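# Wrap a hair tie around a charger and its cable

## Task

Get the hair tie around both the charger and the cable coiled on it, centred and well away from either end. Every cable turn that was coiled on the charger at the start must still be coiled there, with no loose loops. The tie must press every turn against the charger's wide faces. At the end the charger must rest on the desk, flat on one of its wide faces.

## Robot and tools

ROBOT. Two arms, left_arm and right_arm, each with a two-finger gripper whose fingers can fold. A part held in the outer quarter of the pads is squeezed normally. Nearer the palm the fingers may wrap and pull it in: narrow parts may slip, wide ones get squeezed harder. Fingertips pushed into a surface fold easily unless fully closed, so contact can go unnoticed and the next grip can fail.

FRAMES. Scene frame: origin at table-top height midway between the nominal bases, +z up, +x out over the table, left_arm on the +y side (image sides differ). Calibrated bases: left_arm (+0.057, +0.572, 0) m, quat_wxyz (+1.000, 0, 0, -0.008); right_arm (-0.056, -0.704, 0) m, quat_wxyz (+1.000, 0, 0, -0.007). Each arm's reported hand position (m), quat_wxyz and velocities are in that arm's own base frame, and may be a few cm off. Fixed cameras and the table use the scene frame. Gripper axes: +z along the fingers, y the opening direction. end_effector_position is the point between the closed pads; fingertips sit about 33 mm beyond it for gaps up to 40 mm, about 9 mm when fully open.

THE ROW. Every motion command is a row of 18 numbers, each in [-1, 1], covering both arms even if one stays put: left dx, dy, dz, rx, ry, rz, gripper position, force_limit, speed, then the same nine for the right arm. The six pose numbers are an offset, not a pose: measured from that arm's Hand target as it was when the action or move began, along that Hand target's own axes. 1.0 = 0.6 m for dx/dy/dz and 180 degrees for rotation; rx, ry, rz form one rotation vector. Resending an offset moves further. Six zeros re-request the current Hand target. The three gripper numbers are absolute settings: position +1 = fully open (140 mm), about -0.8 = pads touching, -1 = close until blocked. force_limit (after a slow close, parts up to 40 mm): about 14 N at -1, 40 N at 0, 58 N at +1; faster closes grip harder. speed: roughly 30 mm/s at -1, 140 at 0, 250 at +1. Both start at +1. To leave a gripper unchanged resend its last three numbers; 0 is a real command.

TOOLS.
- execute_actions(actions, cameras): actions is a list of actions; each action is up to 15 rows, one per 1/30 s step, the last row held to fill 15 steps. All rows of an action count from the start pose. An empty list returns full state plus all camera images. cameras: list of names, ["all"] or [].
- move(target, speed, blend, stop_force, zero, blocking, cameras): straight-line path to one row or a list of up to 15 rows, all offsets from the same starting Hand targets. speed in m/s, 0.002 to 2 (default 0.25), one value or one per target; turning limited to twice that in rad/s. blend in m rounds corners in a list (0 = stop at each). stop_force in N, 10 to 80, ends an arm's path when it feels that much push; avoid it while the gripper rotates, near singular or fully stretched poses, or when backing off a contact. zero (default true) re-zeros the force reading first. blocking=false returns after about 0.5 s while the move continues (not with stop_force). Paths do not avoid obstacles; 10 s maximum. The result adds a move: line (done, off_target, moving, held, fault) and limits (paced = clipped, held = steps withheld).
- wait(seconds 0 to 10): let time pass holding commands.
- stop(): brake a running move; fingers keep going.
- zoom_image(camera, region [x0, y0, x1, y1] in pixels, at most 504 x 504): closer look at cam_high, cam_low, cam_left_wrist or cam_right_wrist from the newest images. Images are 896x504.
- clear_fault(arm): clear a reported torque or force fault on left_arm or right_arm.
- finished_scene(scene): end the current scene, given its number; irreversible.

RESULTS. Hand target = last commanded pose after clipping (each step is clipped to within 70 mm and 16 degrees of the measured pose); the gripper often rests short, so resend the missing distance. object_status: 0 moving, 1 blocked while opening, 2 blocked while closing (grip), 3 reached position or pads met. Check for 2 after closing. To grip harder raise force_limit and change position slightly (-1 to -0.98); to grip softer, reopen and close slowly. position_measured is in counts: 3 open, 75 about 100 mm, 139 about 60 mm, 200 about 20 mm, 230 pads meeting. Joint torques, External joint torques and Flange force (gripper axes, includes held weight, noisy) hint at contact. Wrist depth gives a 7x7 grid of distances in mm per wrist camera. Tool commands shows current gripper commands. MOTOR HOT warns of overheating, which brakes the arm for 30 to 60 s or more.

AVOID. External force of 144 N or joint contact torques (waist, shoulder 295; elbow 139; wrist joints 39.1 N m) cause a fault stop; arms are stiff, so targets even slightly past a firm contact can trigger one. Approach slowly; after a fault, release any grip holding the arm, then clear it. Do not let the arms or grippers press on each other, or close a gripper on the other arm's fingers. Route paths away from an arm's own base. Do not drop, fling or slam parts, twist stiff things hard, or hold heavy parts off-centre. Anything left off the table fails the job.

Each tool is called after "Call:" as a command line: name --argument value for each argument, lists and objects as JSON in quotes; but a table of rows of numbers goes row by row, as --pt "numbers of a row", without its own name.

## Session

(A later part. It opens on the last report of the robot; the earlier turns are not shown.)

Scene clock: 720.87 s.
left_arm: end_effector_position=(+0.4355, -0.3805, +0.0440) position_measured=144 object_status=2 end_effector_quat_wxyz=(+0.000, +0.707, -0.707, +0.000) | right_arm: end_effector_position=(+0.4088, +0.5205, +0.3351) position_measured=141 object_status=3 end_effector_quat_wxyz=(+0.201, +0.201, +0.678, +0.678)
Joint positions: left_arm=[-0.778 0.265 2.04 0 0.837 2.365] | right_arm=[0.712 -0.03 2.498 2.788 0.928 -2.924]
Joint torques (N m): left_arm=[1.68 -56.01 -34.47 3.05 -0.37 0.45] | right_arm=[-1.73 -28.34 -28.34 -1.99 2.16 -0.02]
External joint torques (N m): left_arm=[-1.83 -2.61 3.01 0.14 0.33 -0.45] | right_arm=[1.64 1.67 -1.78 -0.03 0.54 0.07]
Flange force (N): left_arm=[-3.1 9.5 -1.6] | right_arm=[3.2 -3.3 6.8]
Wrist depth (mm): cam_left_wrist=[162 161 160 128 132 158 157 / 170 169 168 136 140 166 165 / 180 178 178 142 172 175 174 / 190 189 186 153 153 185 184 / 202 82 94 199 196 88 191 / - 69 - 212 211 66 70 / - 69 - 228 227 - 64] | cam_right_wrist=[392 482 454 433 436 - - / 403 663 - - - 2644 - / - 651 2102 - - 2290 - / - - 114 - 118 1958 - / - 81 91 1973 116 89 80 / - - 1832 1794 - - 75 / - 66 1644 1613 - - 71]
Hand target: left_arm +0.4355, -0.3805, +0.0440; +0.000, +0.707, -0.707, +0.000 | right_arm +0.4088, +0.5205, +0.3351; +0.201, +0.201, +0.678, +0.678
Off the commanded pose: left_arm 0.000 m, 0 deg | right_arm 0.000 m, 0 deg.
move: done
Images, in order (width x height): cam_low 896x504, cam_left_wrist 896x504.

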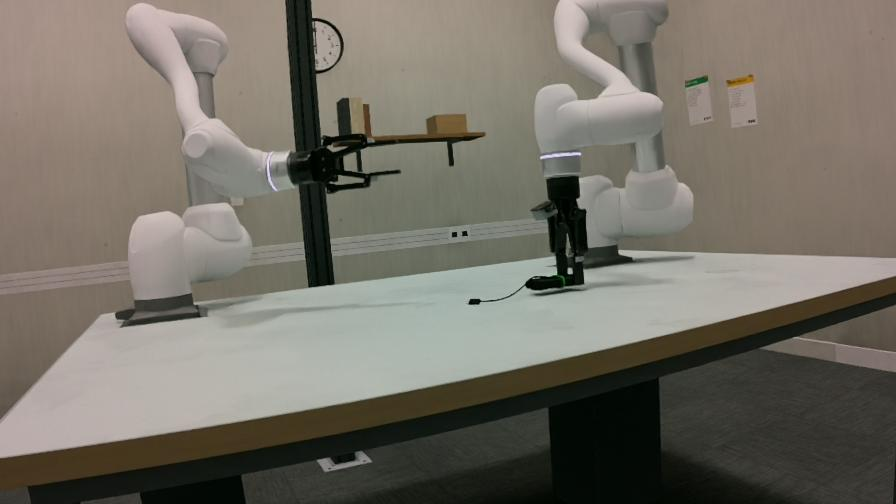

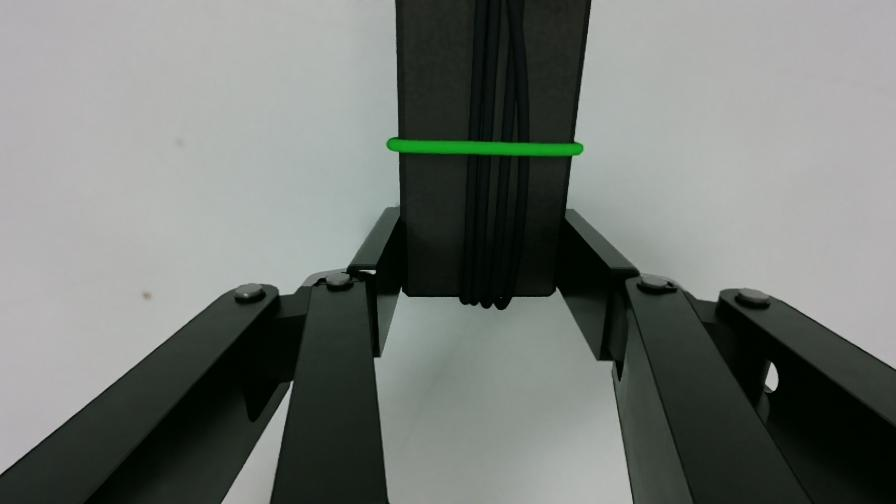

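Call:
move --target '[-0.02,0,0.028,0,0,0,-1,0,-1,0,0,0,0,0,0,-0.1,0.4,-1]' --speed 0.01 --stop_force 12

Call:
move --pt "0 0 -0.001 0 0 0 0.15 0 -1 0 0 0 0 0 0 -0.1 0.4 -1" --pt "0 0 -0.03 0 0 0 0.15 0 -1 0 0 0 0 0 0 -0.1 0.4 -1" --pt "0.12 0 -0.33 0 0 0 0.15 0 -1 0 0 0 0 0 0 -0.1 0.4 -1" --speed '[0.02,0.05,0.25]' --cameras '["cam_low","cam_left_wrist"]'

Call:
zoom_image --camera "cam_left_wrist" --region '[368, 0, 568, 300]'

Call:
zoom_image --camera "cam_low" --region '[440, 250, 600, 330]'

Scene clock: 731.33 s.
left_arm: end_effector_position=(+0.4356, -0.3737, +0.0345) position_measured=144 object_status=2 end_effector_quat_wxyz=(+0.000, +0.707, -0.707, +0.000) | right_arm: end_effector_position=(+0.4088, +0.5205, +0.3351) position_measured=141 object_status=3 end_effector_quat_wxyz=(+0.201, +0.201, +0.678, +0.678)
Joint positions: left_arm=[-0.769 0.27 2.055 0 0.816 2.373] | right_arm=[0.712 -0.03 2.498 2.788 0.928 -2.924]
Joint torques (N m): left_arm=[3.24 -45.7 -25.51 3.78 0.3 0.42] | right_arm=[-2.26 -28.63 -28.45 -2.03 2.17 0.01]
External joint torques (N m): left_arm=[-3.28 -12.96 -5.31 -0.65 -0.34 -0.42] | right_arm=[2.31 1.03 -1.63 0.02 0.56 0.04]
Flange force (N): left_arm=[-0.2 10.2 -19.2] | right_arm=[5.6 -2.3 6.2]
Wrist depth (mm): cam_left_wrist=[153 152 152 127 130 150 149 / 161 161 159 135 154 157 156 / 170 170 169 141 163 166 165 / 180 179 177 153 151 176 174 / 191 82 94 188 185 88 180 / - 69 - 201 200 66 70 / - 70 - 215 214 - 64] | cam_right_wrist=[- 456 463 431 464 2915 - / - - 2758 2644 2983 2758 2490 / 425 - 2490 - - - - / - - 114 2230 132 2250 - / - 81 85 1973 - 89 80 / - - 1819 1806 - - 75 / - 66 1655 1644 - - 71]
Hand target: left_arm +0.4356, -0.3737, +0.0345; +0.000, +0.707, -0.707, +0.000 (not the last commanded pose) | right_arm +0.4088, +0.5205, +0.3351; +0.201, +0.201, +0.678, +0.678
Off the commanded pose: left_arm 0.009 m, 0 deg | right_arm 0.000 m, 0 deg.
move: contact (left_arm)

Scene clock: 734.23 s.
left_arm: end_effector_position=(+0.4356, -0.4457, +0.2326) position_measured=110 object_status=3 end_effector_quat_wxyz=(+0.000, +0.707, -0.707, +0.000) | right_arm: end_effector_position=(+0.4088, +0.5205, +0.3351) position_measured=141 object_status=3 end_effector_quat_wxyz=(+0.201, +0.201, +0.678, +0.678)
Joint positions: left_arm=[-0.852 0.162 1.773 0 1.206 2.29] | right_arm=[0.712 -0.03 2.498 2.788 0.928 -2.924]
Joint torques (N m): left_arm=[2.29 -53.45 -41.81 4.03 -0.36 0.44] | right_arm=[-2.28 -28.11 -28.2 -1.94 2.12 -0.03]
External joint torques (N m): left_arm=[-2.3 -2.88 2.34 -0.01 0.32 -0.44] | right_arm=[2.3 1.05 -1.93 -0.08 0.59 0.08]
Flange force (N): left_arm=[-3.3 9.4 0.6] | right_arm=[5.0 -2.0 6.5]
Wrist depth (mm): cam_left_wrist=[334 333 329 327 328 327 326 / 354 350 348 342 344 341 341 / 375 369 366 344 363 363 361 / 395 389 161 384 150 378 379 / 411 88 112 411 404 93 88 / - - 443 437 440 66 69 / - 67 471 471 468 - 69] | cam_right_wrist=[- - 3090 402 388 378 383 / - - - 458 437 406 - / - - - - - - - / - - 114 - 119 - - / - 81 90 1973 116 85 81 / - - 1781 1781 - - 75 / - 66 1644 1644 - - 71]
Hand target: left_arm +0.4356, -0.4457, +0.2325; +0.000, +0.707, -0.707, +0.000 | right_arm +0.4088, +0.5205, +0.3351; +0.201, +0.201, +0.678, +0.678
Off the commanded pose: left_arm 0.000 m, 0 deg | right_arm 0.000 m, 0 deg.
move: done
Images, in order (width x height): cam_low 896x504, cam_left_wrist 896x504.

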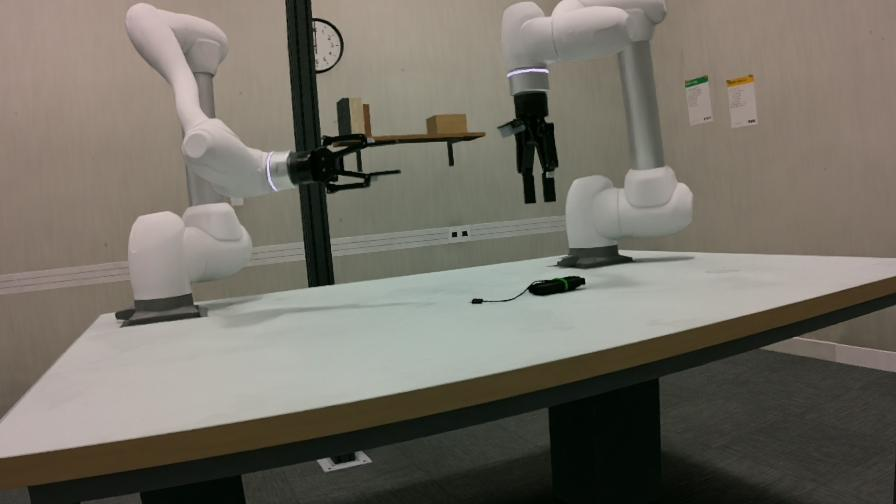

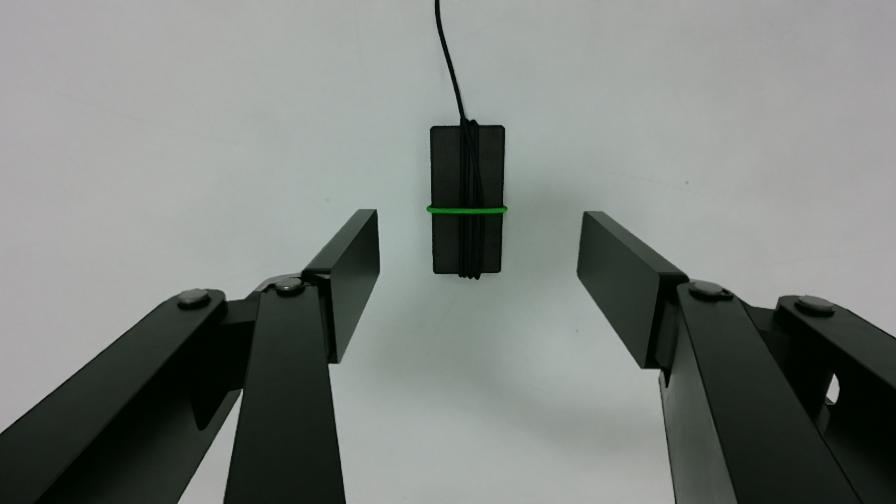

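Scaled by 1.680 from the camera's 896x504 image, which has a finer 1280x720 frame.

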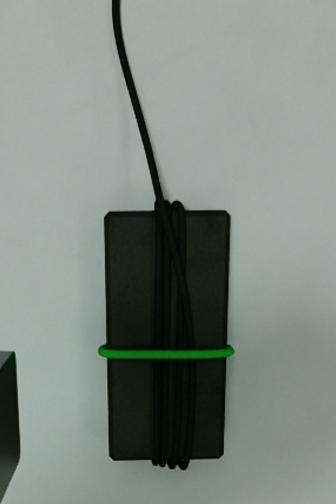

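Scaled by 3.150 from the camera's 896x504 image, which has a finer 1280x720 frame.

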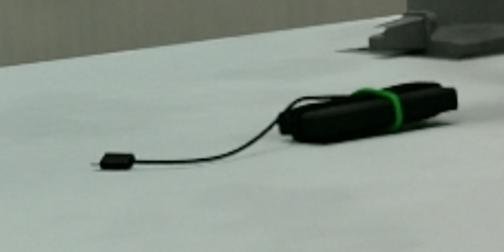

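Call:
finished_scene --scene 2

The scene is finished: the task was done.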